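# Seat the cable runway's far end on the bracket

## Task

Put the far end of the cable runway down on the bracket's seat, in the gap between its lugs, with at least one third of that end's length resting on the seat.

## Robot and tools

Robots and cameras: four identical Kinova Gen3 arms, arm1 to arm4. Each has seven joints, a right hand with index, middle and ring fingers plus a thumb, and a wrist camera (arm1_cam_wrist to arm4_cam_wrist). cam_high is a fixed room camera. Feet in the scene frame (metres): arm1 at (-1.000, -0.481, 0.758), arm2 at (-0.300, 0.521, 0.793), arm3 at (0.623, -0.541, 0.773), arm4 at (1.221, 0.499, 0.794). Each foot's own +x is the direction the arm unfolds at joint1 = 0. arm1 and arm3 face roughly +y, arm2 and arm4 roughly -y. The scene frame has its origin on the floor and +z up. Reach is about 1.05 m from the joint1 axis.

Joints (radians, absolute targets): joint1_rad spins the arm about its foot, positive clockwise from above (range ±6.283). joint2_rad is the shoulder, 0 upright, positive leans forward (±2.249). joint3_rad twists the upper arm (±6.283). joint4_rad is the elbow, 0 straight (±2.579). joint5_rad twists the forearm (±6.283). joint6_rad is the wrist bend, 0 straight (±2.099). joint7_rad rolls the hand, positive counter-clockwise viewed from behind it (±6.283). With joints 1, 3, 5 at 0 and joint7 at 1.57 and fingers pointing down ahead of the arm, the palm faces left and the thumb is on the far side from the foot. Arm joints count as done within 0.01 rad.

Hand: sixteen independent hinge motors, each commanded on a scale from -1 to +1 between its two stops (done within 0.02). Per finger: _mcp bends at the knuckle toward the palm going toward -1 (straight at +0.75); _abd swings sideways away from the thumb toward -1 (straight at 0); _pip (straight +0.58) and _dip (straight +0.70) curl the outer joints toward -1. Thumb: hand_thumb_cmc toward -1 swings it from beside the palm to in front of it (straight +0.71); hand_thumb_axl rotates it about its own length (straight +0.68); hand_thumb_mcp (straight +0.23) and hand_thumb_ipl (straight +0.17) bend it. Two settings apply to all motors: hand_current_limit (-1 to 1, mapping 0 to 550 mA; starts at +0.4) caps grip force and speed, and hand_speed (-0.96 to 1; starts at -0.6) sets how quickly goals are approached. Omitted hand keys keep their goals, so a grip holds. Sending a hinge its currently reported position slackens the grip. Hand point axes: +z along straight fingers, +y out of the palm, +x across the palm away from the thumb; fingertips sit about 0.12 m beyond the hand point when straight. A mast carrying the camera sticks out on the palm side near the wrist and can collide.

Tool move: arguments arm1, arm2, arm3, arm4, cameras. Each arm key takes an object {"joints": {name: target, ...}, "min_time_s": t}, one object per arm. Joints are named individually; there is no list ordering. Every value is an absolute target, not an offset. Arm joints are in rad, hand keys on the -1..1 scale. min_time_s (0.1 to 8 s) sets a lower bound on that arm's motion duration. Arms left out get no new command but may still be driving toward earlier targets. All commanded motions begin together; joints of one arm finish together, and paths between postures can arc widely. cameras: list of names, ["all"], or []. Any unknown key or camera name invalidates the call; an out-of-range number gets it refused. After a refusal, or a stop during a call, the later move, wait and finished_scene calls in that reply are skipped. A move with no arm keys just reports full state, images and the scene number.

Results: the line "move" lists each arm sent motion with "done" or its worst status. joint_status per joint: done, off_target (resting short and maybe still pushing), time_out (target dropped, holds in place), not_followed (a collision-avoidance check blocked it; may retry later), limit_stop_at_motor_heat. Also given: joint_positions, Joint velocities (rad/s, "within noise" if still), joint torques (N m, positive toward larger angle), Flange force (noisy, in the tool frame), hand_state words per motor (moving, goal, blocked, overload), per-motor currents in mA (positive pushes toward -1), and hand_goal_ values. on_its_own reports uncommanded behaviour. Arms under "as last shown" were not commanded and repeat old lines. The "pictures" line gives image order; images may lag the state slightly.

Tool wait: seconds (0 to 10) plus optional cameras; sends nothing new. Tool zoom_image: camera and region [x0, y0, x1, y1] in pixels from the top-left of that camera's latest image, at most 504 by 504. Wrist images are 672x504 fisheye; cam_high is 896x504. Tool finished_scene: scene, the current scene's integer number; irreversible, and the runway must stay in place unaided afterward.

Hazards: the arms do not halt on contact and can push very hard. Two robots pressing together, including fingers closing on another hand, fails the scene. A torque sensor limit (104.5 N m joints 1-4, 51.3 N m joints 5-7, held weight included) or a 5 degree deviation from plan freezes that arm for 10 s and drops further commands, hand included. A hand motor at 495 mA or more for a cumulative 5 s shuts off for 10 s. Stretched or loaded arms heat up; at 75 °C the arm sags for 30 s or more. Never knock objects off the work area or floor, drop things from height, or hit fixed structures hard. Loose items may occasionally be nudged by outside forces.

Each tool is called after ">>>" as name([rows], argument=value, ...), one row to a line, values as JSON.

## Session

>>> move()

>>> zoom_image(camera="cam_high", region=[430, 190, 530, 310])

>>> zoom_image(camera="cam_high", region=[540, 100, 680, 220])

>>> zoom_image(camera="cam_high", region=[250, 310, 350, 410])

Scene clock: 0.00 s.
Joint torques (N m): no reading
Motor temperatures (°C): arm1=[32 29 27 30 35 39 35] | arm2=[34 27 27 31 35 35 44] | arm3=[32 31 27 34 37 33 34] | arm4=[32 34 30 32 34 33 40]
Flange force (N): no reading
Joint velocities: within noise
arm1.joint_positions: joint1_rad=+0.135 joint2_rad=-0.473 joint3_rad=-0.122 joint4_rad=+1.503 joint5_rad=-0.048 joint6_rad=+2.044 joint7_rad=+1.726 hand_index_mcp=+0.753 hand_index_abd=+0.000 hand_index_pip=+0.577 hand_index_dip=+0.696 hand_middle_mcp=+0.753 hand_middle_abd=+0.000 hand_middle_pip=+0.577 hand_middle_dip=+0.696 hand_ring_mcp=+0.753 hand_ring_abd=+0.000 hand_ring_pip=+0.577 hand_ring_dip=+0.696 hand_thumb_cmc=+0.714 hand_thumb_axl=+0.677 hand_thumb_mcp=+0.226 hand_thumb_ipl=+0.168 hand_current_limit=+0.400 hand_speed=-0.600
arm1.joint_status: not commanded
arm1.hand_state: goal,goal,goal,goal,goal,goal,goal,goal,goal,goal,goal,goal,goal,goal,goal,goal
arm1.index_mcp_current_ma: 0
arm1.index_abd_current_ma: 0
arm1.index_pip_current_ma: 0
arm1.index_dip_current_ma: 0
arm1.middle_mcp_current_ma: 0
arm1.middle_abd_current_ma: 0
arm1.middle_pip_current_ma: 0
arm1.middle_dip_current_ma: 0
arm1.ring_mcp_current_ma: 0
arm1.ring_abd_current_ma: 0
arm1.ring_pip_current_ma: 0
arm1.ring_dip_current_ma: 0
arm1.thumb_cmc_current_ma: 0
arm1.thumb_axl_current_ma: 0
arm1.thumb_mcp_current_ma: 0
arm1.thumb_ipl_current_ma: 0
arm1.hand_goal_index_mcp: 0.754
arm1.hand_goal_index_abd: 0.000
arm1.hand_goal_index_pip: 0.576
arm1.hand_goal_index_dip: 0.696
arm1.hand_goal_middle_mcp: 0.754
arm1.hand_goal_middle_abd: 0.000
arm1.hand_goal_middle_pip: 0.576
arm1.hand_goal_middle_dip: 0.696
arm1.hand_goal_ring_mcp: 0.754
arm1.hand_goal_ring_abd: 0.000
arm1.hand_goal_ring_pip: 0.576
arm1.hand_goal_ring_dip: 0.696
arm1.hand_goal_thumb_cmc: 0.714
arm1.hand_goal_thumb_axl: 0.678
arm1.hand_goal_thumb_mcp: 0.226
arm1.hand_goal_thumb_ipl: 0.168
arm1.hand: x=-1.0573 y=-0.3584 z=+1.2782 quat_wxyz=(+0.024, -0.696, +0.718, +0.017) (m; scene frame)
arm2.joint_positions: joint1_rad=-0.461 joint2_rad=-0.422 joint3_rad=-0.063 joint4_rad=+1.482 joint5_rad=-0.056 joint6_rad=+1.992 joint7_rad=+1.730 hand_index_mcp=+0.753 hand_index_abd=+0.000 hand_index_pip=+0.577 hand_index_dip=+0.696 hand_middle_mcp=+0.753 hand_middle_abd=+0.000 hand_middle_pip=+0.577 hand_middle_dip=+0.696 hand_ring_mcp=+0.753 hand_ring_abd=+0.000 hand_ring_pip=+0.577 hand_ring_dip=+0.696 hand_thumb_cmc=+0.714 hand_thumb_axl=+0.677 hand_thumb_mcp=+0.226 hand_thumb_ipl=+0.168 hand_current_limit=+0.400 hand_speed=-0.600
arm2.joint_status: not commanded
arm2.hand_state: goal,goal,goal,goal,goal,goal,goal,goal,goal,goal,goal,goal,goal,goal,goal,goal
arm2.index_mcp_current_ma: 0
arm2.index_abd_current_ma: 0
arm2.index_pip_current_ma: 0
arm2.index_dip_current_ma: 0
arm2.middle_mcp_current_ma: 0
arm2.middle_abd_current_ma: 0
arm2.middle_pip_current_ma: 0
arm2.middle_dip_current_ma: 0
arm2.ring_mcp_current_ma: 0
arm2.ring_abd_current_ma: 0
arm2.ring_pip_current_ma: 0
arm2.ring_dip_current_ma: 0
arm2.thumb_cmc_current_ma: 0
arm2.thumb_axl_current_ma: 0
arm2.thumb_mcp_current_ma: 0
arm2.thumb_ipl_current_ma: 0
arm2.hand_goal_index_mcp: 0.754
arm2.hand_goal_index_abd: 0.000
arm2.hand_goal_index_pip: 0.576
arm2.hand_goal_index_dip: 0.696
arm2.hand_goal_middle_mcp: 0.754
arm2.hand_goal_middle_abd: 0.000
arm2.hand_goal_middle_pip: 0.576
arm2.hand_goal_middle_dip: 0.696
arm2.hand_goal_ring_mcp: 0.754
arm2.hand_goal_ring_abd: 0.000
arm2.hand_goal_ring_pip: 0.576
arm2.hand_goal_ring_dip: 0.696
arm2.hand_goal_thumb_cmc: 0.714
arm2.hand_goal_thumb_axl: 0.678
arm2.hand_goal_thumb_mcp: 0.226
arm2.hand_goal_thumb_ipl: 0.168
arm2.hand: x=-0.1779 y=+0.4287 z=+1.3201 quat_wxyz=(+0.048, +0.474, +0.879, -0.014) (m; scene frame)
arm3.joint_positions: joint1_rad=-0.137 joint2_rad=-0.448 joint3_rad=-0.054 joint4_rad=+1.499 joint5_rad=-0.047 joint6_rad=+1.926 joint7_rad=+1.723 hand_index_mcp=+0.753 hand_index_abd=+0.000 hand_index_pip=+0.577 hand_index_dip=+0.696 hand_middle_mcp=+0.753 hand_middle_abd=+0.000 hand_middle_pip=+0.577 hand_middle_dip=+0.696 hand_ring_mcp=+0.753 hand_ring_abd=+0.000 hand_ring_pip=+0.577 hand_ring_dip=+0.696 hand_thumb_cmc=+0.714 hand_thumb_axl=+0.677 hand_thumb_mcp=+0.226 hand_thumb_ipl=+0.168 hand_current_limit=+0.400 hand_speed=-0.600
arm3.joint_status: not commanded
arm3.hand_state: goal,goal,goal,goal,goal,goal,goal,goal,goal,goal,goal,goal,goal,goal,goal,goal
arm3.index_mcp_current_ma: 0
arm3.index_abd_current_ma: 0
arm3.index_pip_current_ma: 0
arm3.index_dip_current_ma: 0
arm3.middle_mcp_current_ma: 0
arm3.middle_abd_current_ma: 0
arm3.middle_pip_current_ma: 0
arm3.middle_dip_current_ma: 0
arm3.ring_mcp_current_ma: 0
arm3.ring_abd_current_ma: 0
arm3.ring_pip_current_ma: 0
arm3.ring_dip_current_ma: 0
arm3.thumb_cmc_current_ma: 0
arm3.thumb_axl_current_ma: 0
arm3.thumb_mcp_current_ma: 0
arm3.thumb_ipl_current_ma: 0
arm3.hand_goal_index_mcp: 0.754
arm3.hand_goal_index_abd: 0.000
arm3.hand_goal_index_pip: 0.576
arm3.hand_goal_index_dip: 0.696
arm3.hand_goal_middle_mcp: 0.754
arm3.hand_goal_middle_abd: 0.000
arm3.hand_goal_middle_pip: 0.576
arm3.hand_goal_middle_dip: 0.696
arm3.hand_goal_ring_mcp: 0.754
arm3.hand_goal_ring_abd: 0.000
arm3.hand_goal_ring_pip: 0.576
arm3.hand_goal_ring_dip: 0.696
arm3.hand_goal_thumb_cmc: 0.714
arm3.hand_goal_thumb_axl: 0.678
arm3.hand_goal_thumb_mcp: 0.226
arm3.hand_goal_thumb_ipl: 0.168
arm3.hand: x=+0.4963 y=-0.4238 z=+1.2979 quat_wxyz=(+0.046, -0.854, +0.514, +0.064) (m; scene frame)
arm4.joint_positions: joint1_rad=+0.025 joint2_rad=-0.477 joint3_rad=-0.102 joint4_rad=+1.435 joint5_rad=-0.046 joint6_rad=+2.025 joint7_rad=+1.706 hand_index_mcp=+0.753 hand_index_abd=+0.000 hand_index_pip=+0.577 hand_index_dip=+0.696 hand_middle_mcp=+0.753 hand_middle_abd=+0.000 hand_middle_pip=+0.577 hand_middle_dip=+0.696 hand_ring_mcp=+0.753 hand_ring_abd=+0.000 hand_ring_pip=+0.577 hand_ring_dip=+0.696 hand_thumb_cmc=+0.714 hand_thumb_axl=+0.677 hand_thumb_mcp=+0.226 hand_thumb_ipl=+0.168 hand_current_limit=+0.400 hand_speed=-0.600
arm4.joint_status: not commanded
arm4.hand_state: goal,goal,goal,goal,goal,goal,goal,goal,goal,goal,goal,goal,goal,goal,goal,goal
arm4.index_mcp_current_ma: 0
arm4.index_abd_current_ma: 0
arm4.index_pip_current_ma: 0
arm4.index_dip_current_ma: 0
arm4.middle_mcp_current_ma: 0
arm4.middle_abd_current_ma: 0
arm4.middle_pip_current_ma: 0
arm4.middle_dip_current_ma: 0
arm4.ring_mcp_current_ma: 0
arm4.ring_abd_current_ma: 0
arm4.ring_pip_current_ma: 0
arm4.ring_dip_current_ma: 0
arm4.thumb_cmc_current_ma: 0
arm4.thumb_axl_current_ma: 0
arm4.thumb_mcp_current_ma: 0
arm4.thumb_ipl_current_ma: 0
arm4.hand_goal_index_mcp: 0.754
arm4.hand_goal_index_abd: 0.000
arm4.hand_goal_index_pip: 0.576
arm4.hand_goal_index_dip: 0.696
arm4.hand_goal_middle_mcp: 0.754
arm4.hand_goal_middle_abd: 0.000
arm4.hand_goal_middle_pip: 0.576
arm4.hand_goal_middle_dip: 0.696
arm4.hand_goal_ring_mcp: 0.754
arm4.hand_goal_ring_abd: 0.000
arm4.hand_goal_ring_pip: 0.576
arm4.hand_goal_ring_dip: 0.696
arm4.hand_goal_thumb_cmc: 0.714
arm4.hand_goal_thumb_axl: 0.678
arm4.hand_goal_thumb_mcp: 0.226
arm4.hand_goal_thumb_ipl: 0.168
arm4.hand: x=+1.3219 y=+0.4011 z=+1.3387 quat_wxyz=(+0.061, +0.576, +0.813, -0.056) (m; scene frame)
pictures: arm1_cam_wrist, arm2_cam_wrist, arm3_cam_wrist, arm4_cam_wrist, cam_high

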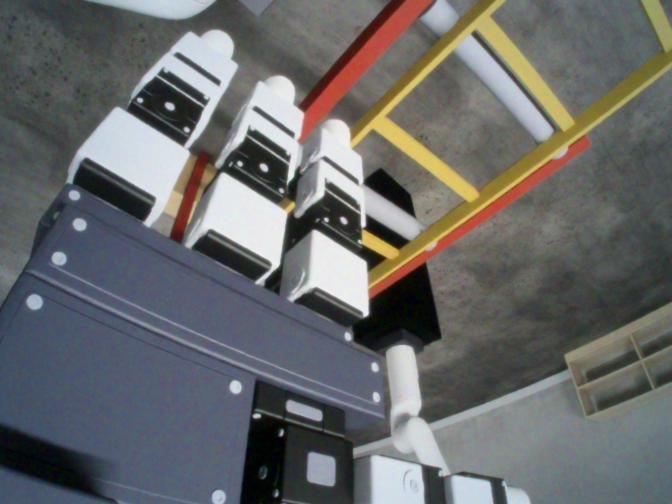

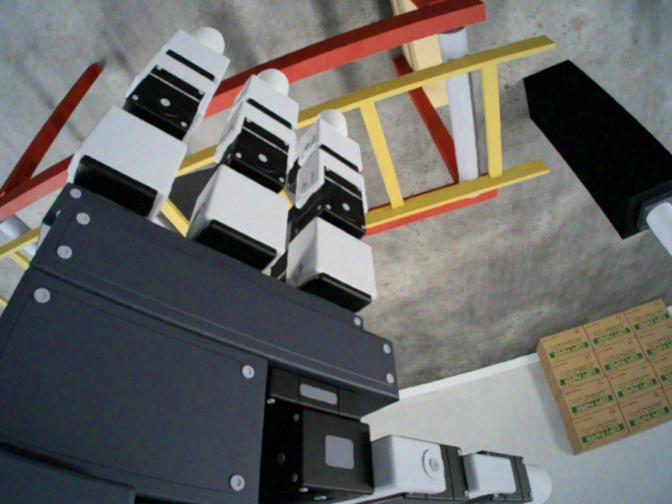

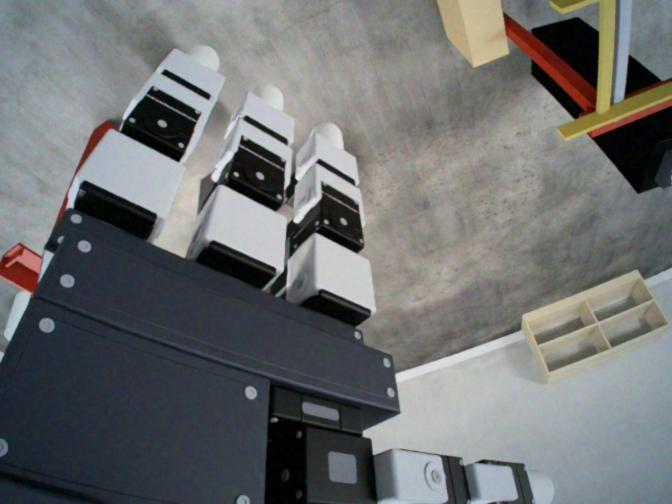

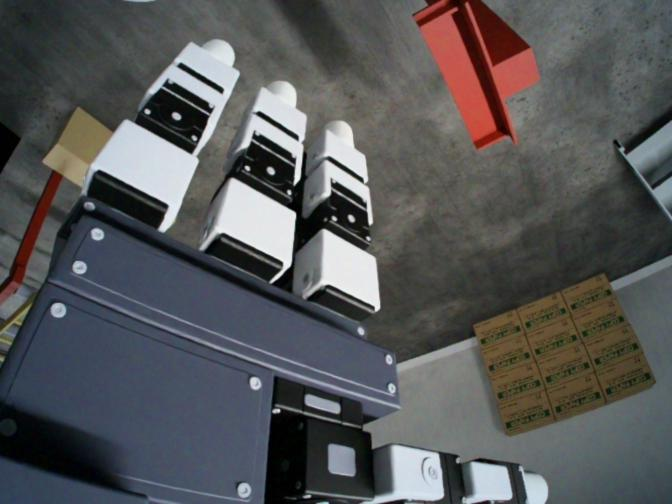

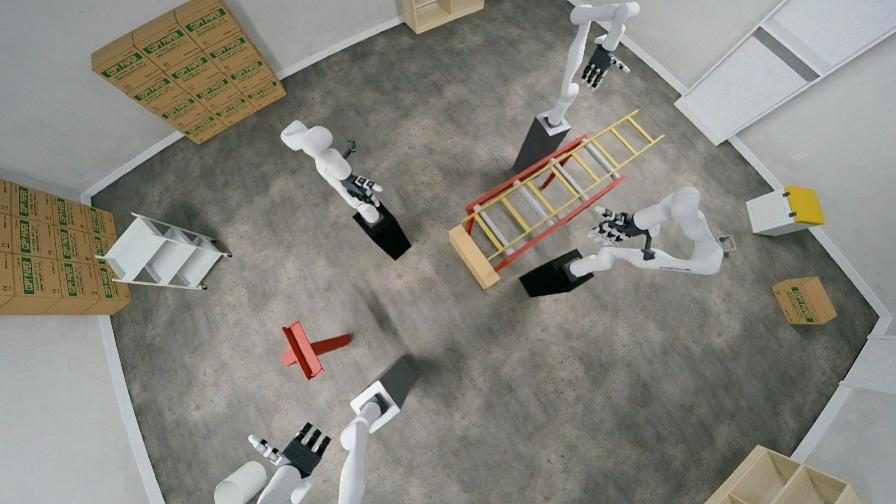

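Scaled by 4.200 from the camera's 896x504 image, which has a finer 1280x720 frame.

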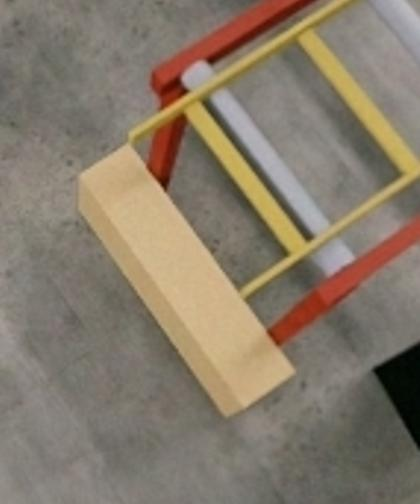

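Scaled by 3.600 from the camera's 896x504 image, which has a finer 1280x720 frame.

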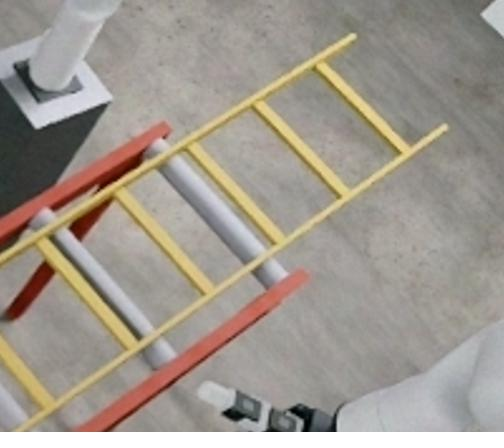

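Scaled by 5.040 from the camera's 896x504 image, which has a finer 1280x720 frame.

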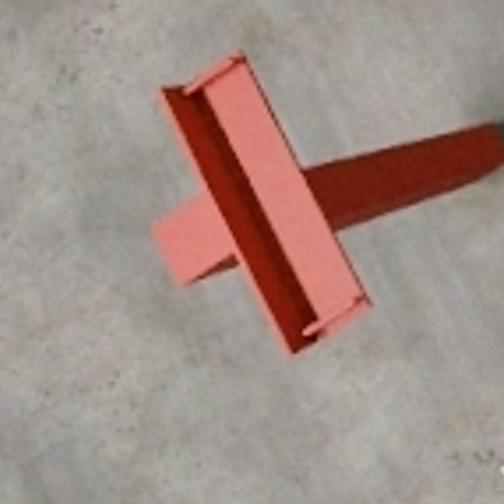

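>>> move(arm2={"joints":{"joint1_rad":0.4892,"joint2_rad":0.9292,"joint3_rad":0,"joint4_rad":0.7489,"joint5_rad":0,"joint6_rad":1.4635,"joint7_rad":2.1815},"min_time_s":2.5}, arm3={"joints":{"joint1_rad":-0.1810,"joint2_rad":0.5777,"joint3_rad":0,"joint4_rad":1.2290,"joint5_rad":0,"joint6_rad":1.3349,"joint7_rad":1.2638},"min_time_s":2.5}, arm4={"joints":{"joint1_rad":0.3502,"joint2_rad":-0.0619,"joint3_rad":0,"joint4_rad":1.990,"joint5_rad":0,"joint6_rad":1.2135,"joint7_rad":2.798},"min_time_s":2.5}, cameras=["arm2_cam_wrist","arm3_cam_wrist","arm4_cam_wrist"])

Scene clock: 10.57 s.
Joint torques (N m): arm1=[-0.24 1.2 -0.1 -8.13 0.21 -0.41 -0.02] | arm2=[0.28 -25.14 0.91 -7.52 0.15 0.29 -0.23] | arm3=[-1.6 -19.21 -0.25 -9.32 0.08 0.04 0.12] | arm4=[-1.87 -5.17 0.25 -8.33 0.17 0.21 0.59]
Motor temperatures (°C): arm1=[32 29 27 31 35 39 35] | arm2=[34 27 27 31 35 35 44] | arm3=[32 31 27 34 37 33 34] | arm4=[32 34 30 32 34 33 40]
Flange force (N): arm1=[0.9 -0.3 2.6] | arm2=[-6.8 -4.6 -1.2] | arm3=[3.2 -3.9 2.8] | arm4=[1.2 4.5 0.7]
move: arm2 done; arm3 done; arm4 done
Joint velocities: within noise
arm1: as last shown
arm1.joint_positions: joint1_rad=+0.135 joint2_rad=-0.473 joint3_rad=-0.122 joint4_rad=+1.503 joint5_rad=-0.048 joint6_rad=+2.044 joint7_rad=+1.726 hand_index_mcp=+0.753 hand_index_abd=+0.000 hand_index_pip=+0.577 hand_index_dip=+0.696 hand_middle_mcp=+0.753 hand_middle_abd=+0.000 hand_middle_pip=+0.577 hand_middle_dip=+0.696 hand_ring_mcp=+0.753 hand_ring_abd=+0.000 hand_ring_pip=+0.577 hand_ring_dip=+0.696 hand_thumb_cmc=+0.714 hand_thumb_axl=+0.677 hand_thumb_mcp=+0.224 hand_thumb_ipl=+0.168 hand_current_limit=+0.400 hand_speed=-0.600
arm2.joint_positions: joint1_rad=+0.489 joint2_rad=+0.929 joint3_rad=+0.000 joint4_rad=+0.749 joint5_rad=+0.000 joint6_rad=+1.464 joint7_rad=+2.181 hand_index_mcp=+0.753 hand_index_abd=+0.000 hand_index_pip=+0.577 hand_index_dip=+0.696 hand_middle_mcp=+0.753 hand_middle_abd=+0.000 hand_middle_pip=+0.577 hand_middle_dip=+0.696 hand_ring_mcp=+0.753 hand_ring_abd=+0.000 hand_ring_pip=+0.577 hand_ring_dip=+0.696 hand_thumb_cmc=+0.714 hand_thumb_axl=+0.677 hand_thumb_mcp=+0.224 hand_thumb_ipl=+0.168 hand_current_limit=+0.400 hand_speed=-0.600
arm2.joint_status: all done
arm2.hand_state: goal,goal,goal,goal,goal,goal,goal,goal,goal,goal,goal,goal,goal,goal,goal,goal
arm2.index_mcp_current_ma: -1
arm2.index_abd_current_ma: 0
arm2.index_pip_current_ma: 1
arm2.index_dip_current_ma: 0
arm2.middle_mcp_current_ma: -1
arm2.middle_abd_current_ma: 0
arm2.middle_pip_current_ma: 1
arm2.middle_dip_current_ma: 0
arm2.ring_mcp_current_ma: -1
arm2.ring_abd_current_ma: 0
arm2.ring_pip_current_ma: 1
arm2.ring_dip_current_ma: 0
arm2.thumb_cmc_current_ma: 0
arm2.thumb_axl_current_ma: -1
arm2.thumb_mcp_current_ma: -4
arm2.thumb_ipl_current_ma: 0
arm2.hand_goal_index_mcp: 0.754
arm2.hand_goal_index_abd: 0.000
arm2.hand_goal_index_pip: 0.576
arm2.hand_goal_index_dip: 0.696
arm2.hand_goal_middle_mcp: 0.754
arm2.hand_goal_middle_abd: 0.000
arm2.hand_goal_middle_pip: 0.576
arm2.hand_goal_middle_dip: 0.696
arm2.hand_goal_ring_mcp: 0.754
arm2.hand_goal_ring_abd: 0.000
arm2.hand_goal_ring_pip: 0.576
arm2.hand_goal_ring_dip: 0.696
arm2.hand_goal_thumb_cmc: 0.714
arm2.hand_goal_thumb_axl: 0.678
arm2.hand_goal_thumb_mcp: 0.226
arm2.hand_goal_thumb_ipl: 0.168
arm2.hand: x=-0.6106 y=-0.0201 z=+0.9895 quat_wxyz=(+0.005, +0.707, +0.707, +0.006) (m; scene frame)
arm3.joint_positions: joint1_rad=-0.181 joint2_rad=+0.578 joint3_rad=+0.000 joint4_rad=+1.229 joint5_rad=+0.000 joint6_rad=+1.335 joint7_rad=+1.264 hand_index_mcp=+0.753 hand_index_abd=+0.000 hand_index_pip=+0.577 hand_index_dip=+0.696 hand_middle_mcp=+0.753 hand_middle_abd=+0.000 hand_middle_pip=+0.577 hand_middle_dip=+0.696 hand_ring_mcp=+0.753 hand_ring_abd=+0.000 hand_ring_pip=+0.577 hand_ring_dip=+0.696 hand_thumb_cmc=+0.714 hand_thumb_axl=+0.677 hand_thumb_mcp=+0.224 hand_thumb_ipl=+0.168 hand_current_limit=+0.400 hand_speed=-0.600
arm3.joint_status: all done
arm3.hand_state: goal,goal,goal,goal,goal,goal,goal,goal,goal,goal,goal,goal,goal,goal,goal,goal
arm3.index_mcp_current_ma: 0
arm3.index_abd_current_ma: 0
arm3.index_pip_current_ma: 0
arm3.index_dip_current_ma: 0
arm3.middle_mcp_current_ma: 0
arm3.middle_abd_current_ma: 0
arm3.middle_pip_current_ma: 0
arm3.middle_dip_current_ma: 0
arm3.ring_mcp_current_ma: 0
arm3.ring_abd_current_ma: 0
arm3.ring_pip_current_ma: 0
arm3.ring_dip_current_ma: 0
arm3.thumb_cmc_current_ma: 0
arm3.thumb_axl_current_ma: 0
arm3.thumb_mcp_current_ma: 0
arm3.thumb_ipl_current_ma: 0
arm3.hand_goal_index_mcp: 0.754
arm3.hand_goal_index_abd: 0.000
arm3.hand_goal_index_pip: 0.576
arm3.hand_goal_index_dip: 0.696
arm3.hand_goal_middle_mcp: 0.754
arm3.hand_goal_middle_abd: 0.000
arm3.hand_goal_middle_pip: 0.576
arm3.hand_goal_middle_dip: 0.696
arm3.hand_goal_ring_mcp: 0.754
arm3.hand_goal_ring_abd: 0.000
arm3.hand_goal_ring_pip: 0.576
arm3.hand_goal_ring_dip: 0.696
arm3.hand_goal_thumb_cmc: 0.714
arm3.hand_goal_thumb_axl: 0.678
arm3.hand_goal_thumb_mcp: 0.226
arm3.hand_goal_thumb_ipl: 0.168
arm3.hand: x=+0.3981 y=+0.0010 z=+1.0314 quat_wxyz=(+0.001, -0.707, +0.707, -0.004) (m; scene frame)
arm4.joint_positions: joint1_rad=+0.350 joint2_rad=-0.062 joint3_rad=+0.000 joint4_rad=+1.990 joint5_rad=+0.000 joint6_rad=+1.213 joint7_rad=+2.798 hand_index_mcp=+0.753 hand_index_abd=+0.000 hand_index_pip=+0.577 hand_index_dip=+0.696 hand_middle_mcp=+0.753 hand_middle_abd=+0.000 hand_middle_pip=+0.577 hand_middle_dip=+0.696 hand_ring_mcp=+0.753 hand_ring_abd=+0.000 hand_ring_pip=+0.577 hand_ring_dip=+0.696 hand_thumb_cmc=+0.714 hand_thumb_axl=+0.677 hand_thumb_mcp=+0.224 hand_thumb_ipl=+0.168 hand_current_limit=+0.400 hand_speed=-0.600
arm4.joint_status: all done
arm4.hand_state: goal,goal,goal,goal,goal,goal,goal,goal,goal,goal,goal,goal,goal,goal,goal,goal
arm4.index_mcp_current_ma: -2
arm4.index_abd_current_ma: 0
arm4.index_pip_current_ma: 2
arm4.index_dip_current_ma: 0
arm4.middle_mcp_current_ma: -2
arm4.middle_abd_current_ma: 0
arm4.middle_pip_current_ma: 2
arm4.middle_dip_current_ma: 0
arm4.ring_mcp_current_ma: -2
arm4.ring_abd_current_ma: 0
arm4.ring_pip_current_ma: 2
arm4.ring_dip_current_ma: 0
arm4.thumb_cmc_current_ma: 1
arm4.thumb_axl_current_ma: -2
arm4.thumb_mcp_current_ma: -8
arm4.thumb_ipl_current_ma: -1
arm4.hand_goal_index_mcp: 0.754
arm4.hand_goal_index_abd: 0.000
arm4.hand_goal_index_pip: 0.576
arm4.hand_goal_index_dip: 0.696
arm4.hand_goal_middle_mcp: 0.754
arm4.hand_goal_middle_abd: 0.000
arm4.hand_goal_middle_pip: 0.576
arm4.hand_goal_middle_dip: 0.696
arm4.hand_goal_ring_mcp: 0.754
arm4.hand_goal_ring_abd: 0.000
arm4.hand_goal_ring_pip: 0.576
arm4.hand_goal_ring_dip: 0.696
arm4.hand_goal_thumb_cmc: 0.714
arm4.hand_goal_thumb_axl: 0.678
arm4.hand_goal_thumb_mcp: 0.226
arm4.hand_goal_thumb_ipl: 0.168
arm4.hand: x=+1.1957 y=+0.3051 z=+1.0888 quat_wxyz=(+0.006, +0.287, +0.958, -0.002) (m; scene frame)
pictures: arm2_cam_wrist, arm3_cam_wrist, arm4_cam_wrist

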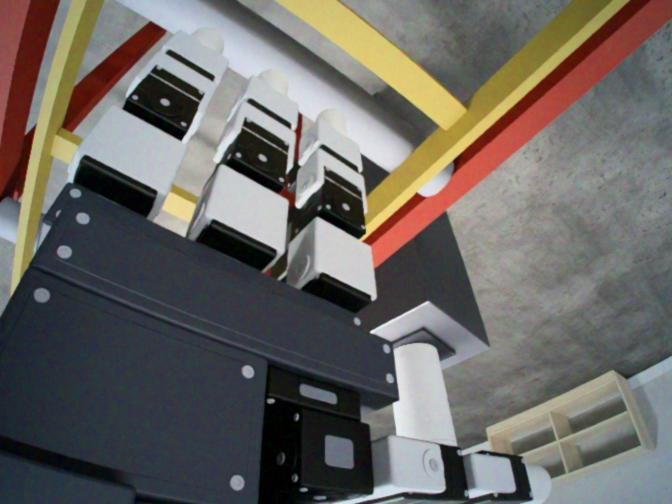

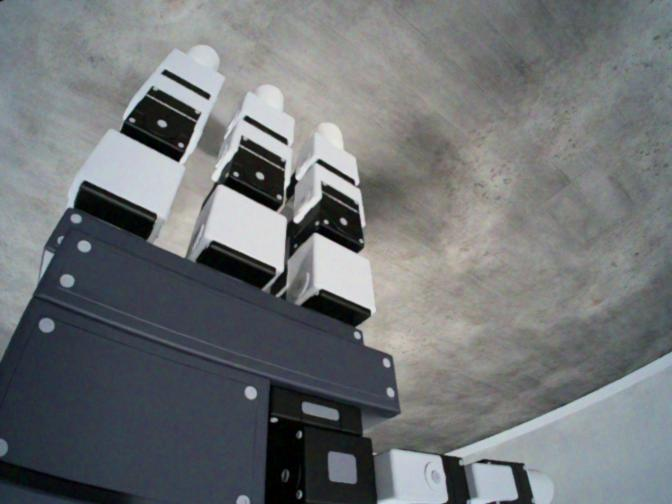

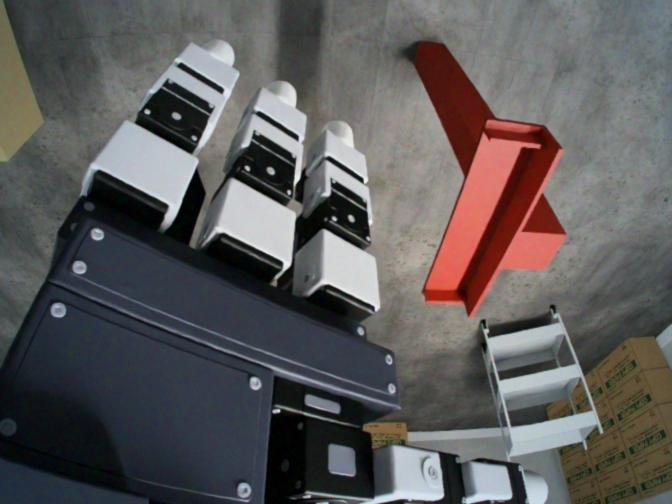

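>>> zoom_image(camera="arm4_cam_wrist", region=[400, 90, 580, 330])

>>> move(arm2={"joints":{"joint2_rad":0.9669,"joint4_rad":0.8701,"joint6_rad":1.3046},"min_time_s":1}, cameras=["arm2_cam_wrist"])

Scaled by 2.100 from the camera's 672x504 image, which has a finer 960x720 frame.

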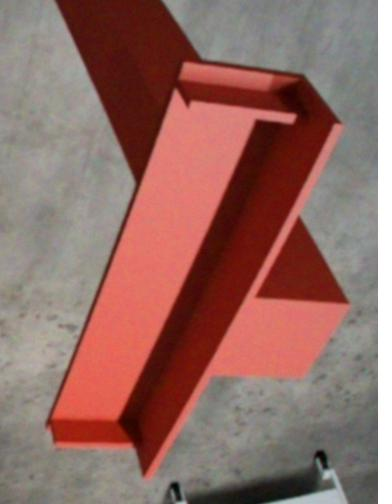

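Scene clock: 12.87 s.
Joint torques (N m): arm1=[-0.23 1.21 -0.08 -8.12 0.23 -0.39 -0.01] | arm2=[0.26 -25.32 0.92 -7.21 0.14 0.29 -0.23] | arm3=[-1.61 -19.26 -0.31 -9.32 0.06 0.02 0.11] | arm4=[-1.85 -5.1 0.23 -8.31 0.18 0.21 0.61]
Motor temperatures (°C): arm1=[32 29 27 31 35 39 35] | arm2=[34 27 27 31 35 35 44] | arm3=[32 31 27 34 37 33 34] | arm4=[32 34 30 32 34 33 40]
Flange force (N): arm1=[0.8 -0.2 2.6] | arm2=[-6.2 -4.2 -0.2] | arm3=[3.1 -3.9 2.8] | arm4=[1.2 4.7 0.6]
move: arm2 done
Joint velocities: within noise
arm1, arm3, arm4: as last shown
arm2.joint_positions: joint1_rad=+0.489 joint2_rad=+0.967 joint3_rad=+0.000 joint4_rad=+0.870 joint5_rad=+0.000 joint6_rad=+1.305 joint7_rad=+2.181 hand_index_mcp=+0.753 hand_index_abd=+0.000 hand_index_pip=+0.577 hand_index_dip=+0.696 hand_middle_mcp=+0.753 hand_middle_abd=+0.000 hand_middle_pip=+0.577 hand_middle_dip=+0.696 hand_ring_mcp=+0.753 hand_ring_abd=+0.000 hand_ring_pip=+0.577 hand_ring_dip=+0.696 hand_thumb_cmc=+0.714 hand_thumb_axl=+0.677 hand_thumb_mcp=+0.224 hand_thumb_ipl=+0.168 hand_current_limit=+0.400 hand_speed=-0.600
arm2.joint_status: all done
arm2.hand_state: goal,goal,goal,goal,goal,goal,goal,goal,goal,goal,goal,goal,goal,goal,goal,goal
arm2.index_mcp_current_ma: -1
arm2.index_abd_current_ma: 0
arm2.index_pip_current_ma: 1
arm2.index_dip_current_ma: 0
arm2.middle_mcp_current_ma: -1
arm2.middle_abd_current_ma: 0
arm2.middle_pip_current_ma: 1
arm2.middle_dip_current_ma: 0
arm2.ring_mcp_current_ma: -1
arm2.ring_abd_current_ma: 0
arm2.ring_pip_current_ma: 1
arm2.ring_dip_current_ma: 0
arm2.thumb_cmc_current_ma: 0
arm2.thumb_axl_current_ma: -1
arm2.thumb_mcp_current_ma: -4
arm2.thumb_ipl_current_ma: 0
arm2.hand_goal_index_mcp: 0.754
arm2.hand_goal_index_abd: 0.000
arm2.hand_goal_index_pip: 0.576
arm2.hand_goal_index_dip: 0.696
arm2.hand_goal_middle_mcp: 0.754
arm2.hand_goal_middle_abd: 0.000
arm2.hand_goal_middle_pip: 0.576
arm2.hand_goal_middle_dip: 0.696
arm2.hand_goal_ring_mcp: 0.754
arm2.hand_goal_ring_abd: 0.000
arm2.hand_goal_ring_pip: 0.576
arm2.hand_goal_ring_dip: 0.696
arm2.hand_goal_thumb_cmc: 0.714
arm2.hand_goal_thumb_axl: 0.678
arm2.hand_goal_thumb_mcp: 0.226
arm2.hand_goal_thumb_ipl: 0.168
arm2.hand: x=-0.6097 y=-0.0201 z=+0.9276 quat_wxyz=(+0.005, +0.707, +0.707, +0.006) (m; scene frame)
pictures: arm2_cam_wrist

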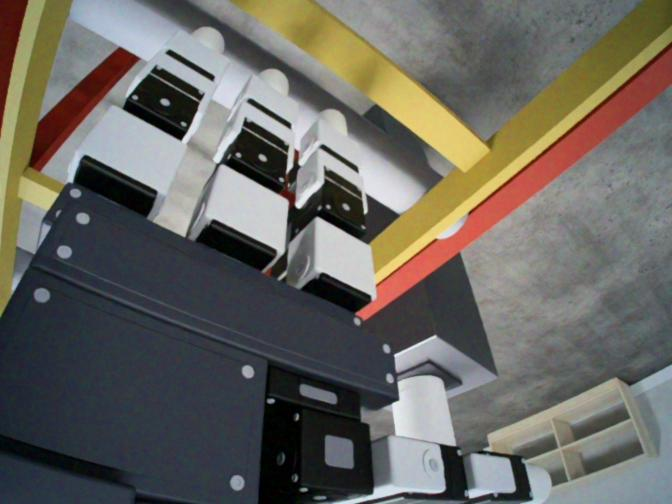

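>>> move(arm2={"joints":{"joint1_rad":0.2323,"joint2_rad":0.7508,"joint4_rad":1.3300,"joint6_rad":1.0608,"joint7_rad":1.9246},"min_time_s":2.0})

>>> move(arm2={"joints":{"joint1_rad":-0.0866,"joint2_rad":0.6683,"joint4_rad":1.5084,"joint6_rad":0.9649,"joint7_rad":1.6057},"min_time_s":1.8}, cameras=["arm2_cam_wrist","cam_high"])

Scene clock: 16.67 s.
Joint torques (N m): arm1=[-0.23 1.22 -0.1 -8.11 0.23 -0.4 -0.02] | arm2=[0.22 -21.75 0.83 -6.5 0.15 0.23 -0.24] | arm3=[-1.61 -19.26 -0.31 -9.32 0.06 0.02 0.12] | arm4=[-1.88 -5.12 0.27 -8.31 0.19 0.19 0.62]
Motor temperatures (°C): arm1=[32 29 27 31 35 39 35] | arm2=[34 28 27 31 35 35 44] | arm3=[32 31 27 34 37 33 34] | arm4=[32 34 30 32 34 33 40]
Flange force (N): arm1=[0.9 -0.3 2.5] | arm2=[-4.8 -1.6 0.4] | arm3=[3.1 -3.9 2.8] | arm4=[1.1 4.6 0.5]
move: arm2 done
Joint velocities: within noise
arm1, arm3, arm4: as last shown
arm2.joint_positions: joint1_rad=+0.232 joint2_rad=+0.751 joint3_rad=+0.000 joint4_rad=+1.330 joint5_rad=+0.000 joint6_rad=+1.061 joint7_rad=+1.925 hand_index_mcp=+0.755 hand_index_abd=+0.004 hand_index_pip=+0.579 hand_index_dip=+0.699 hand_middle_mcp=+0.755 hand_middle_abd=+0.004 hand_middle_pip=+0.579 hand_middle_dip=+0.699 hand_ring_mcp=+0.755 hand_ring_abd=+0.003 hand_ring_pip=+0.578 hand_ring_dip=+0.699 hand_thumb_cmc=+0.714 hand_thumb_axl=+0.677 hand_thumb_mcp=+0.224 hand_thumb_ipl=+0.168 hand_current_limit=+0.400 hand_speed=-0.600
arm2.joint_status: all done
arm2.hand_state: goal,goal,goal,goal,goal,goal,goal,goal,goal,goal,goal,goal,goal,goal,goal,goal
arm2.index_mcp_current_ma: 1
arm2.index_abd_current_ma: 4
arm2.index_pip_current_ma: 4
arm2.index_dip_current_ma: 3
arm2.middle_mcp_current_ma: 1
arm2.middle_abd_current_ma: 4
arm2.middle_pip_current_ma: 4
arm2.middle_dip_current_ma: 4
arm2.ring_mcp_current_ma: 1
arm2.ring_abd_current_ma: 4
arm2.ring_pip_current_ma: 3
arm2.ring_dip_current_ma: 4
arm2.thumb_cmc_current_ma: 0
arm2.thumb_axl_current_ma: -1
arm2.thumb_mcp_current_ma: -4
arm2.thumb_ipl_current_ma: 0
arm2.hand_goal_index_mcp: 0.754
arm2.hand_goal_index_abd: 0.000
arm2.hand_goal_index_pip: 0.576
arm2.hand_goal_index_dip: 0.696
arm2.hand_goal_middle_mcp: 0.754
arm2.hand_goal_middle_abd: 0.000
arm2.hand_goal_middle_pip: 0.576
arm2.hand_goal_middle_dip: 0.696
arm2.hand_goal_ring_mcp: 0.754
arm2.hand_goal_ring_abd: 0.000
arm2.hand_goal_ring_pip: 0.576
arm2.hand_goal_ring_dip: 0.696
arm2.hand_goal_thumb_cmc: 0.714
arm2.hand_goal_thumb_axl: 0.678
arm2.hand_goal_thumb_mcp: 0.226
arm2.hand_goal_thumb_ipl: 0.168
arm2.hand: x=-0.4347 y=-0.0201 z=+0.9282 quat_wxyz=(+0.005, +0.707, +0.707, +0.006) (m; scene frame)
pictures: none

Scene clock: 18.87 s.
Joint torques (N m): arm1=[-0.21 1.17 -0.1 -8.12 0.25 -0.4 -0.02] | arm2=[0.23 -20.03 0.76 -6.13 0.14 0.21 -0.23] | arm3=[-1.64 -19.24 -0.28 -9.34 0.06 0.02 0.1] | arm4=[-1.83 -5.12 0.26 -8.35 0.19 0.19 0.59]
Motor temperatures (°C): arm1=[32 29 27 31 35 39 35] | arm2=[34 28 27 31 35 35 44] | arm3=[32 31 27 34 37 33 34] | arm4=[32 34 30 32 34 33 40]
Flange force (N): arm1=[0.8 -0.3 2.5] | arm2=[-4.4 0.2 0.5] | arm3=[3.2 -4.0 2.9] | arm4=[1.2 4.7 0.6]
move: arm2 done
Joint velocities: within noise
arm1, arm3, arm4: as last shown
arm2.joint_positions: joint1_rad=-0.087 joint2_rad=+0.668 joint3_rad=+0.000 joint4_rad=+1.508 joint5_rad=+0.000 joint6_rad=+0.965 joint7_rad=+1.606 hand_index_mcp=+0.755 hand_index_abd=+0.004 hand_index_pip=+0.579 hand_index_dip=+0.699 hand_middle_mcp=+0.755 hand_middle_abd=+0.004 hand_middle_pip=+0.579 hand_middle_dip=+0.699 hand_ring_mcp=+0.756 hand_ring_abd=+0.003 hand_ring_pip=+0.578 hand_ring_dip=+0.699 hand_thumb_cmc=+0.714 hand_thumb_axl=+0.677 hand_thumb_mcp=+0.224 hand_thumb_ipl=+0.168 hand_current_limit=+0.400 hand_speed=-0.600
arm2.joint_status: all done
arm2.hand_state: goal,goal,goal,goal,goal,goal,goal,goal,goal,goal,goal,goal,goal,goal,goal,goal
arm2.index_mcp_current_ma: 2
arm2.index_abd_current_ma: 4
arm2.index_pip_current_ma: 4
arm2.index_dip_current_ma: 3
arm2.middle_mcp_current_ma: 1
arm2.middle_abd_current_ma: 4
arm2.middle_pip_current_ma: 4
arm2.middle_dip_current_ma: 4
arm2.ring_mcp_current_ma: 2
arm2.ring_abd_current_ma: 4
arm2.ring_pip_current_ma: 3
arm2.ring_dip_current_ma: 4
arm2.thumb_cmc_current_ma: 0
arm2.thumb_axl_current_ma: -1
arm2.thumb_mcp_current_ma: -4
arm2.thumb_ipl_current_ma: 0
arm2.hand_goal_index_mcp: 0.754
arm2.hand_goal_index_abd: 0.000
arm2.hand_goal_index_pip: 0.576
arm2.hand_goal_index_dip: 0.696
arm2.hand_goal_middle_mcp: 0.754
arm2.hand_goal_middle_abd: 0.000
arm2.hand_goal_middle_pip: 0.576
arm2.hand_goal_middle_dip: 0.696
arm2.hand_goal_ring_mcp: 0.754
arm2.hand_goal_ring_abd: 0.000
arm2.hand_goal_ring_pip: 0.576
arm2.hand_goal_ring_dip: 0.696
arm2.hand_goal_thumb_cmc: 0.714
arm2.hand_goal_thumb_axl: 0.678
arm2.hand_goal_thumb_mcp: 0.226
arm2.hand_goal_thumb_ipl: 0.168
arm2.hand: x=-0.2598 y=-0.0199 z=+0.9278 quat_wxyz=(+0.005, +0.707, +0.707, +0.006) (m; scene frame)
pictures: arm2_cam_wrist, cam_high

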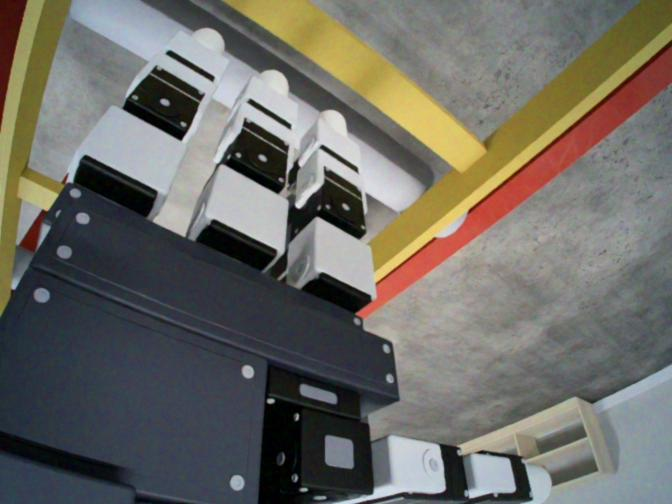

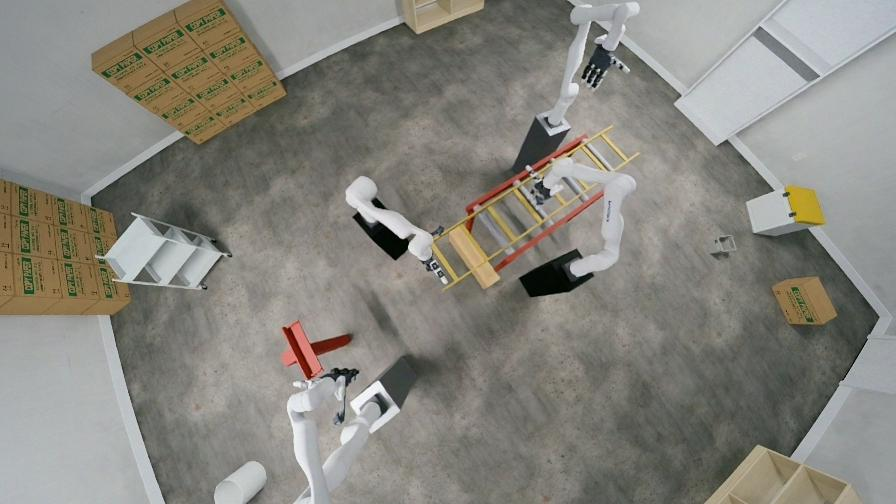

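>>> move(arm2={"joints":{"joint1_rad":-0.4178,"joint2_rad":0.7003,"joint4_rad":1.4515,"joint6_rad":0.9898,"joint7_rad":1.2745},"min_time_s":1.8})

>>> move(arm2={"joints":{"joint1_rad":-0.6994,"joint2_rad":0.8511,"joint4_rad":1.1500,"joint6_rad":1.1405,"joint7_rad":0.9929},"min_time_s":2.4}, cameras=["arm2_cam_wrist","arm3_cam_wrist","cam_high"])

>>> zoom_image(camera="cam_high", region=[340, 200, 500, 340])

Scene clock: 21.30 s.
Joint torques (N m): arm1=[-0.24 1.23 -0.08 -8.09 0.22 -0.39 -0.05] | arm2=[0.22 -20.63 0.76 -6.29 0.12 0.17 -0.26] | arm3=[-1.58 -19.25 -0.26 -9.35 0.06 0.02 0.12] | arm4=[-1.84 -5.12 0.27 -8.36 0.19 0.18 0.59]
Motor temperatures (°C): arm1=[32 29 27 31 35 39 35] | arm2=[34 28 27 31 35 35 44] | arm3=[32 31 27 34 37 33 34] | arm4=[32 34 30 32 34 33 40]
Flange force (N): arm1=[0.9 -0.3 2.5] | arm2=[-4.3 1.6 0.5] | arm3=[3.2 -3.9 2.9] | arm4=[1.2 4.8 0.6]
move: arm2 done
Joint velocities: within noise
arm1, arm3, arm4: as last shown
arm2.joint_positions: joint1_rad=-0.418 joint2_rad=+0.700 joint3_rad=+0.000 joint4_rad=+1.452 joint5_rad=+0.000 joint6_rad=+0.990 joint7_rad=+1.274 hand_index_mcp=+0.755 hand_index_abd=+0.004 hand_index_pip=+0.579 hand_index_dip=+0.699 hand_middle_mcp=+0.755 hand_middle_abd=+0.004 hand_middle_pip=+0.579 hand_middle_dip=+0.699 hand_ring_mcp=+0.755 hand_ring_abd=+0.003 hand_ring_pip=+0.578 hand_ring_dip=+0.699 hand_thumb_cmc=+0.714 hand_thumb_axl=+0.677 hand_thumb_mcp=+0.224 hand_thumb_ipl=+0.168 hand_current_limit=+0.400 hand_speed=-0.600
arm2.joint_status: all done
arm2.hand_state: goal,goal,goal,goal,goal,goal,goal,goal,goal,goal,goal,goal,goal,goal,goal,goal
arm2.index_mcp_current_ma: 2
arm2.index_abd_current_ma: 4
arm2.index_pip_current_ma: 4
arm2.index_dip_current_ma: 3
arm2.middle_mcp_current_ma: 1
arm2.middle_abd_current_ma: 4
arm2.middle_pip_current_ma: 4
arm2.middle_dip_current_ma: 4
arm2.ring_mcp_current_ma: 2
arm2.ring_abd_current_ma: 4
arm2.ring_pip_current_ma: 3
arm2.ring_dip_current_ma: 4
arm2.thumb_cmc_current_ma: 0
arm2.thumb_axl_current_ma: -1
arm2.thumb_mcp_current_ma: -4
arm2.thumb_ipl_current_ma: 0
arm2.hand_goal_index_mcp: 0.754
arm2.hand_goal_index_abd: 0.000
arm2.hand_goal_index_pip: 0.576
arm2.hand_goal_index_dip: 0.696
arm2.hand_goal_middle_mcp: 0.754
arm2.hand_goal_middle_abd: 0.000
arm2.hand_goal_middle_pip: 0.576
arm2.hand_goal_middle_dip: 0.696
arm2.hand_goal_ring_mcp: 0.754
arm2.hand_goal_ring_abd: 0.000
arm2.hand_goal_ring_pip: 0.576
arm2.hand_goal_ring_dip: 0.696
arm2.hand_goal_thumb_cmc: 0.714
arm2.hand_goal_thumb_axl: 0.678
arm2.hand_goal_thumb_mcp: 0.226
arm2.hand_goal_thumb_ipl: 0.168
arm2.hand: x=-0.0847 y=-0.0199 z=+0.9284 quat_wxyz=(+0.005, +0.707, +0.707, +0.006) (m; scene frame)
pictures: none

Scene clock: 24.03 s.
Joint torques (N m): arm1=[-0.21 1.2 -0.11 -8.14 0.21 -0.41 -0.03] | arm2=[0.19 -23.37 0.87 -6.89 0.16 0.14 -0.25] | arm3=[-1.62 -19.25 -0.29 -9.33 0.05 0.03 0.1] | arm4=[-1.85 -5.13 0.25 -8.32 0.18 0.19 0.59]
Motor temperatures (°C): arm1=[32 29 27 31 35 39 35] | arm2=[34 28 27 31 35 35 44] | arm3=[32 31 27 34 37 33 34] | arm4=[32 34 30 32 34 33 40]
Flange force (N): arm1=[0.9 -0.4 2.6] | arm2=[-4.9 3.4 0.2] | arm3=[3.1 -4.0 2.9] | arm4=[1.2 4.6 0.6]
move: arm2 done
Joint velocities: within noise
arm1, arm3, arm4: as last shown
arm2.joint_positions: joint1_rad=-0.699 joint2_rad=+0.851 joint3_rad=+0.000 joint4_rad=+1.150 joint5_rad=+0.000 joint6_rad=+1.141 joint7_rad=+0.993 hand_index_mcp=+0.755 hand_index_abd=+0.003 hand_index_pip=+0.579 hand_index_dip=+0.699 hand_middle_mcp=+0.755 hand_middle_abd=+0.004 hand_middle_pip=+0.579 hand_middle_dip=+0.699 hand_ring_mcp=+0.755 hand_ring_abd=+0.003 hand_ring_pip=+0.578 hand_ring_dip=+0.699 hand_thumb_cmc=+0.714 hand_thumb_axl=+0.677 hand_thumb_mcp=+0.224 hand_thumb_ipl=+0.168 hand_current_limit=+0.400 hand_speed=-0.600
arm2.joint_status: all done
arm2.hand_state: goal,goal,goal,goal,goal,goal,goal,goal,goal,goal,goal,goal,goal,goal,goal,goal
arm2.index_mcp_current_ma: 1
arm2.index_abd_current_ma: 3
arm2.index_pip_current_ma: 4
arm2.index_dip_current_ma: 3
arm2.middle_mcp_current_ma: 1
arm2.middle_abd_current_ma: 4
arm2.middle_pip_current_ma: 3
arm2.middle_dip_current_ma: 4
arm2.ring_mcp_current_ma: 1
arm2.ring_abd_current_ma: 4
arm2.ring_pip_current_ma: 3
arm2.ring_dip_current_ma: 4
arm2.thumb_cmc_current_ma: 0
arm2.thumb_axl_current_ma: -1
arm2.thumb_mcp_current_ma: -4
arm2.thumb_ipl_current_ma: 0
arm2.hand_goal_index_mcp: 0.754
arm2.hand_goal_index_abd: 0.000
arm2.hand_goal_index_pip: 0.576
arm2.hand_goal_index_dip: 0.696
arm2.hand_goal_middle_mcp: 0.754
arm2.hand_goal_middle_abd: 0.000
arm2.hand_goal_middle_pip: 0.576
arm2.hand_goal_middle_dip: 0.696
arm2.hand_goal_ring_mcp: 0.754
arm2.hand_goal_ring_abd: 0.000
arm2.hand_goal_ring_pip: 0.576
arm2.hand_goal_ring_dip: 0.696
arm2.hand_goal_thumb_cmc: 0.714
arm2.hand_goal_thumb_axl: 0.678
arm2.hand_goal_thumb_mcp: 0.226
arm2.hand_goal_thumb_ipl: 0.168
arm2.hand: x=+0.0913 y=-0.0199 z=+0.9280 quat_wxyz=(+0.005, +0.707, +0.707, +0.006) (m; scene frame)
pictures: arm2_cam_wrist, arm3_cam_wrist, cam_high

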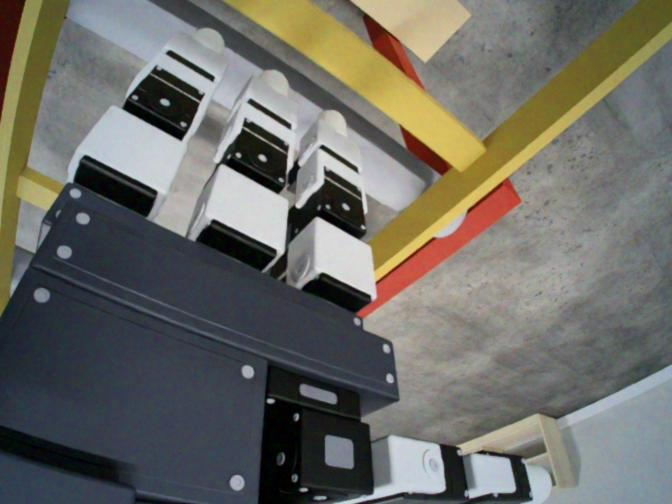

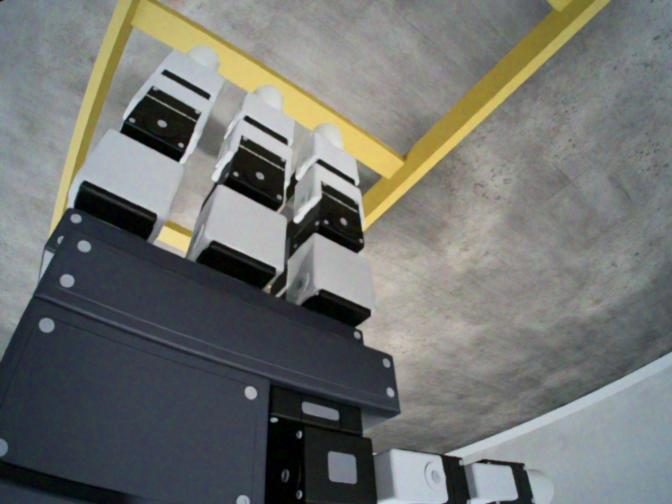

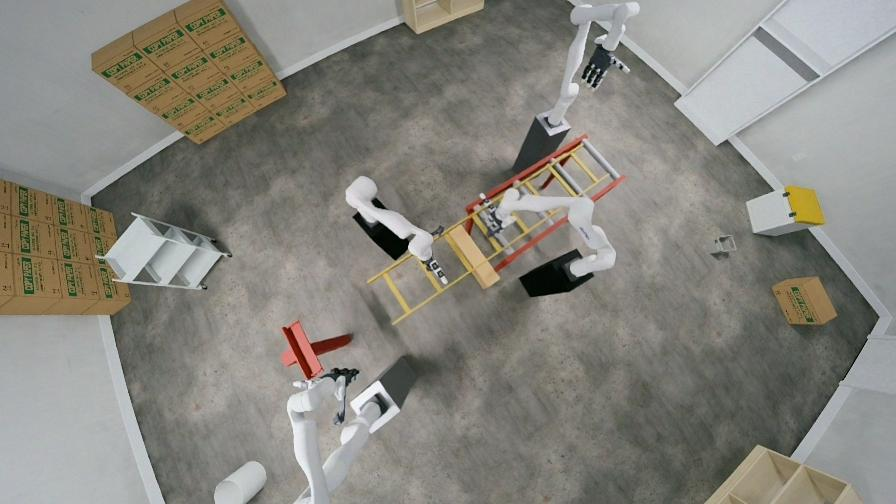

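Scaled by 3.150 from the camera's 896x504 image, which has a finer 1280x720 frame.

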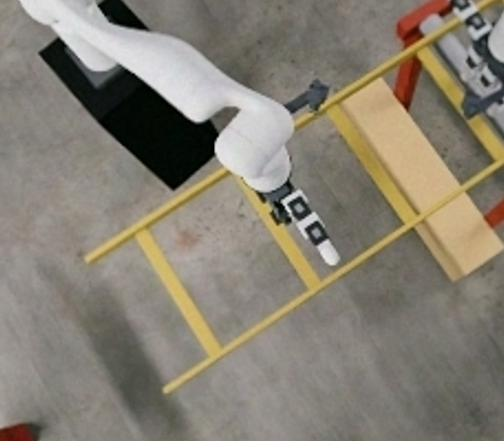

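>>> move(arm2={"joints":{"joint2_rad":0.7925,"joint4_rad":1.0537,"joint6_rad":1.2954},"min_time_s":0.9}, arm3={"joints":{"joint1_rad":-0.4121,"joint2_rad":0.8086,"joint4_rad":0.9753,"joint6_rad":1.3577,"joint7_rad":1.0327},"min_time_s":2.0}, cameras=["arm3_cam_wrist"])

Scene clock: 27.47 s.
Joint torques (N m): arm1=[-0.28 1.2 -0.1 -8.14 0.2 -0.41 -0.02] | arm2=[0.15 -23.09 0.78 -7.36 0.11 0.18 -0.24] | arm3=[-1.61 -22.74 -0.23 -9.42 0.06 0 0.09] | arm4=[-1.88 -5.12 0.26 -8.34 0.17 0.2 0.6]
Motor temperatures (°C): arm1=[32 29 27 31 35 39 35] | arm2=[34 28 27 31 35 35 44] | arm3=[32 31 27 34 37 33 34] | arm4=[32 34 30 32 34 33 40]
Flange force (N): arm1=[0.9 -0.3 2.6] | arm2=[-5.2 3.6 -0.4] | arm3=[3.7 -5.0 2.6] | arm4=[1.3 4.7 0.7]
move: arm2 done; arm3 done
Joint velocities: within noise
arm1, arm4: as last shown
arm2.joint_positions: joint1_rad=-0.699 joint2_rad=+0.793 joint3_rad=+0.000 joint4_rad=+1.054 joint5_rad=+0.000 joint6_rad=+1.295 joint7_rad=+0.993 hand_index_mcp=+0.755 hand_index_abd=+0.003 hand_index_pip=+0.579 hand_index_dip=+0.699 hand_middle_mcp=+0.755 hand_middle_abd=+0.004 hand_middle_pip=+0.579 hand_middle_dip=+0.699 hand_ring_mcp=+0.755 hand_ring_abd=+0.003 hand_ring_pip=+0.578 hand_ring_dip=+0.699 hand_thumb_cmc=+0.714 hand_thumb_axl=+0.677 hand_thumb_mcp=+0.223 hand_thumb_ipl=+0.168 hand_current_limit=+0.400 hand_speed=-0.600
arm2.joint_status: all done
arm2.hand_state: goal,goal,goal,goal,goal,goal,goal,goal,goal,goal,goal,goal,goal,goal,goal,goal
arm2.index_mcp_current_ma: 1
arm2.index_abd_current_ma: 3
arm2.index_pip_current_ma: 4
arm2.index_dip_current_ma: 3
arm2.middle_mcp_current_ma: 1
arm2.middle_abd_current_ma: 4
arm2.middle_pip_current_ma: 3
arm2.middle_dip_current_ma: 4
arm2.ring_mcp_current_ma: 1
arm2.ring_abd_current_ma: 4
arm2.ring_pip_current_ma: 3
arm2.ring_dip_current_ma: 4
arm2.thumb_cmc_current_ma: 0
arm2.thumb_axl_current_ma: -1
arm2.thumb_mcp_current_ma: -4
arm2.thumb_ipl_current_ma: 0
arm2.hand_goal_index_mcp: 0.754
arm2.hand_goal_index_abd: 0.000
arm2.hand_goal_index_pip: 0.576
arm2.hand_goal_index_dip: 0.696
arm2.hand_goal_middle_mcp: 0.754
arm2.hand_goal_middle_abd: 0.000
arm2.hand_goal_middle_pip: 0.576
arm2.hand_goal_middle_dip: 0.696
arm2.hand_goal_ring_mcp: 0.754
arm2.hand_goal_ring_abd: 0.000
arm2.hand_goal_ring_pip: 0.576
arm2.hand_goal_ring_dip: 0.696
arm2.hand_goal_thumb_cmc: 0.714
arm2.hand_goal_thumb_axl: 0.678
arm2.hand_goal_thumb_mcp: 0.226
arm2.hand_goal_thumb_ipl: 0.168
arm2.hand: x=+0.0904 y=-0.0200 z=+0.9917 quat_wxyz=(+0.005, +0.707, +0.707, +0.006) (m; scene frame)
arm3.joint_positions: joint1_rad=-0.412 joint2_rad=+0.809 joint3_rad=+0.000 joint4_rad=+0.975 joint5_rad=+0.000 joint6_rad=+1.358 joint7_rad=+1.033 hand_index_mcp=+0.753 hand_index_abd=+0.000 hand_index_pip=+0.577 hand_index_dip=+0.696 hand_middle_mcp=+0.753 hand_middle_abd=+0.000 hand_middle_pip=+0.577 hand_middle_dip=+0.696 hand_ring_mcp=+0.753 hand_ring_abd=+0.000 hand_ring_pip=+0.577 hand_ring_dip=+0.696 hand_thumb_cmc=+0.714 hand_thumb_axl=+0.677 hand_thumb_mcp=+0.224 hand_thumb_ipl=+0.168 hand_current_limit=+0.400 hand_speed=-0.600
arm3.joint_status: all done
arm3.hand_state: goal,goal,goal,goal,goal,goal,goal,goal,goal,goal,goal,goal,goal,goal,goal,goal
arm3.index_mcp_current_ma: 0
arm3.index_abd_current_ma: 0
arm3.index_pip_current_ma: 0
arm3.index_dip_current_ma: 0
arm3.middle_mcp_current_ma: 0
arm3.middle_abd_current_ma: 0
arm3.middle_pip_current_ma: 0
arm3.middle_dip_current_ma: 0
arm3.ring_mcp_current_ma: 0
arm3.ring_abd_current_ma: 0
arm3.ring_pip_current_ma: 0
arm3.ring_dip_current_ma: 0
arm3.thumb_cmc_current_ma: 0
arm3.thumb_axl_current_ma: 0
arm3.thumb_mcp_current_ma: 0
arm3.thumb_ipl_current_ma: 0
arm3.hand_goal_index_mcp: 0.754
arm3.hand_goal_index_abd: 0.000
arm3.hand_goal_index_pip: 0.576
arm3.hand_goal_index_dip: 0.696
arm3.hand_goal_middle_mcp: 0.754
arm3.hand_goal_middle_abd: 0.000
arm3.hand_goal_middle_pip: 0.576
arm3.hand_goal_middle_dip: 0.696
arm3.hand_goal_ring_mcp: 0.754
arm3.hand_goal_ring_abd: 0.000
arm3.hand_goal_ring_pip: 0.576
arm3.hand_goal_ring_dip: 0.696
arm3.hand_goal_thumb_cmc: 0.714
arm3.hand_goal_thumb_axl: 0.678
arm3.hand_goal_thumb_mcp: 0.226
arm3.hand_goal_thumb_ipl: 0.168
arm3.hand: x=+0.2445 y=+0.0208 z=+0.9753 quat_wxyz=(+0.001, -0.707, +0.707, -0.004) (m; scene frame)
pictures: arm3_cam_wrist

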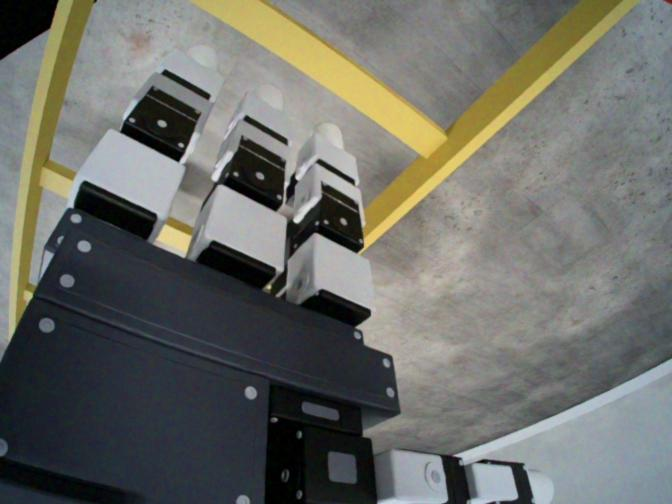

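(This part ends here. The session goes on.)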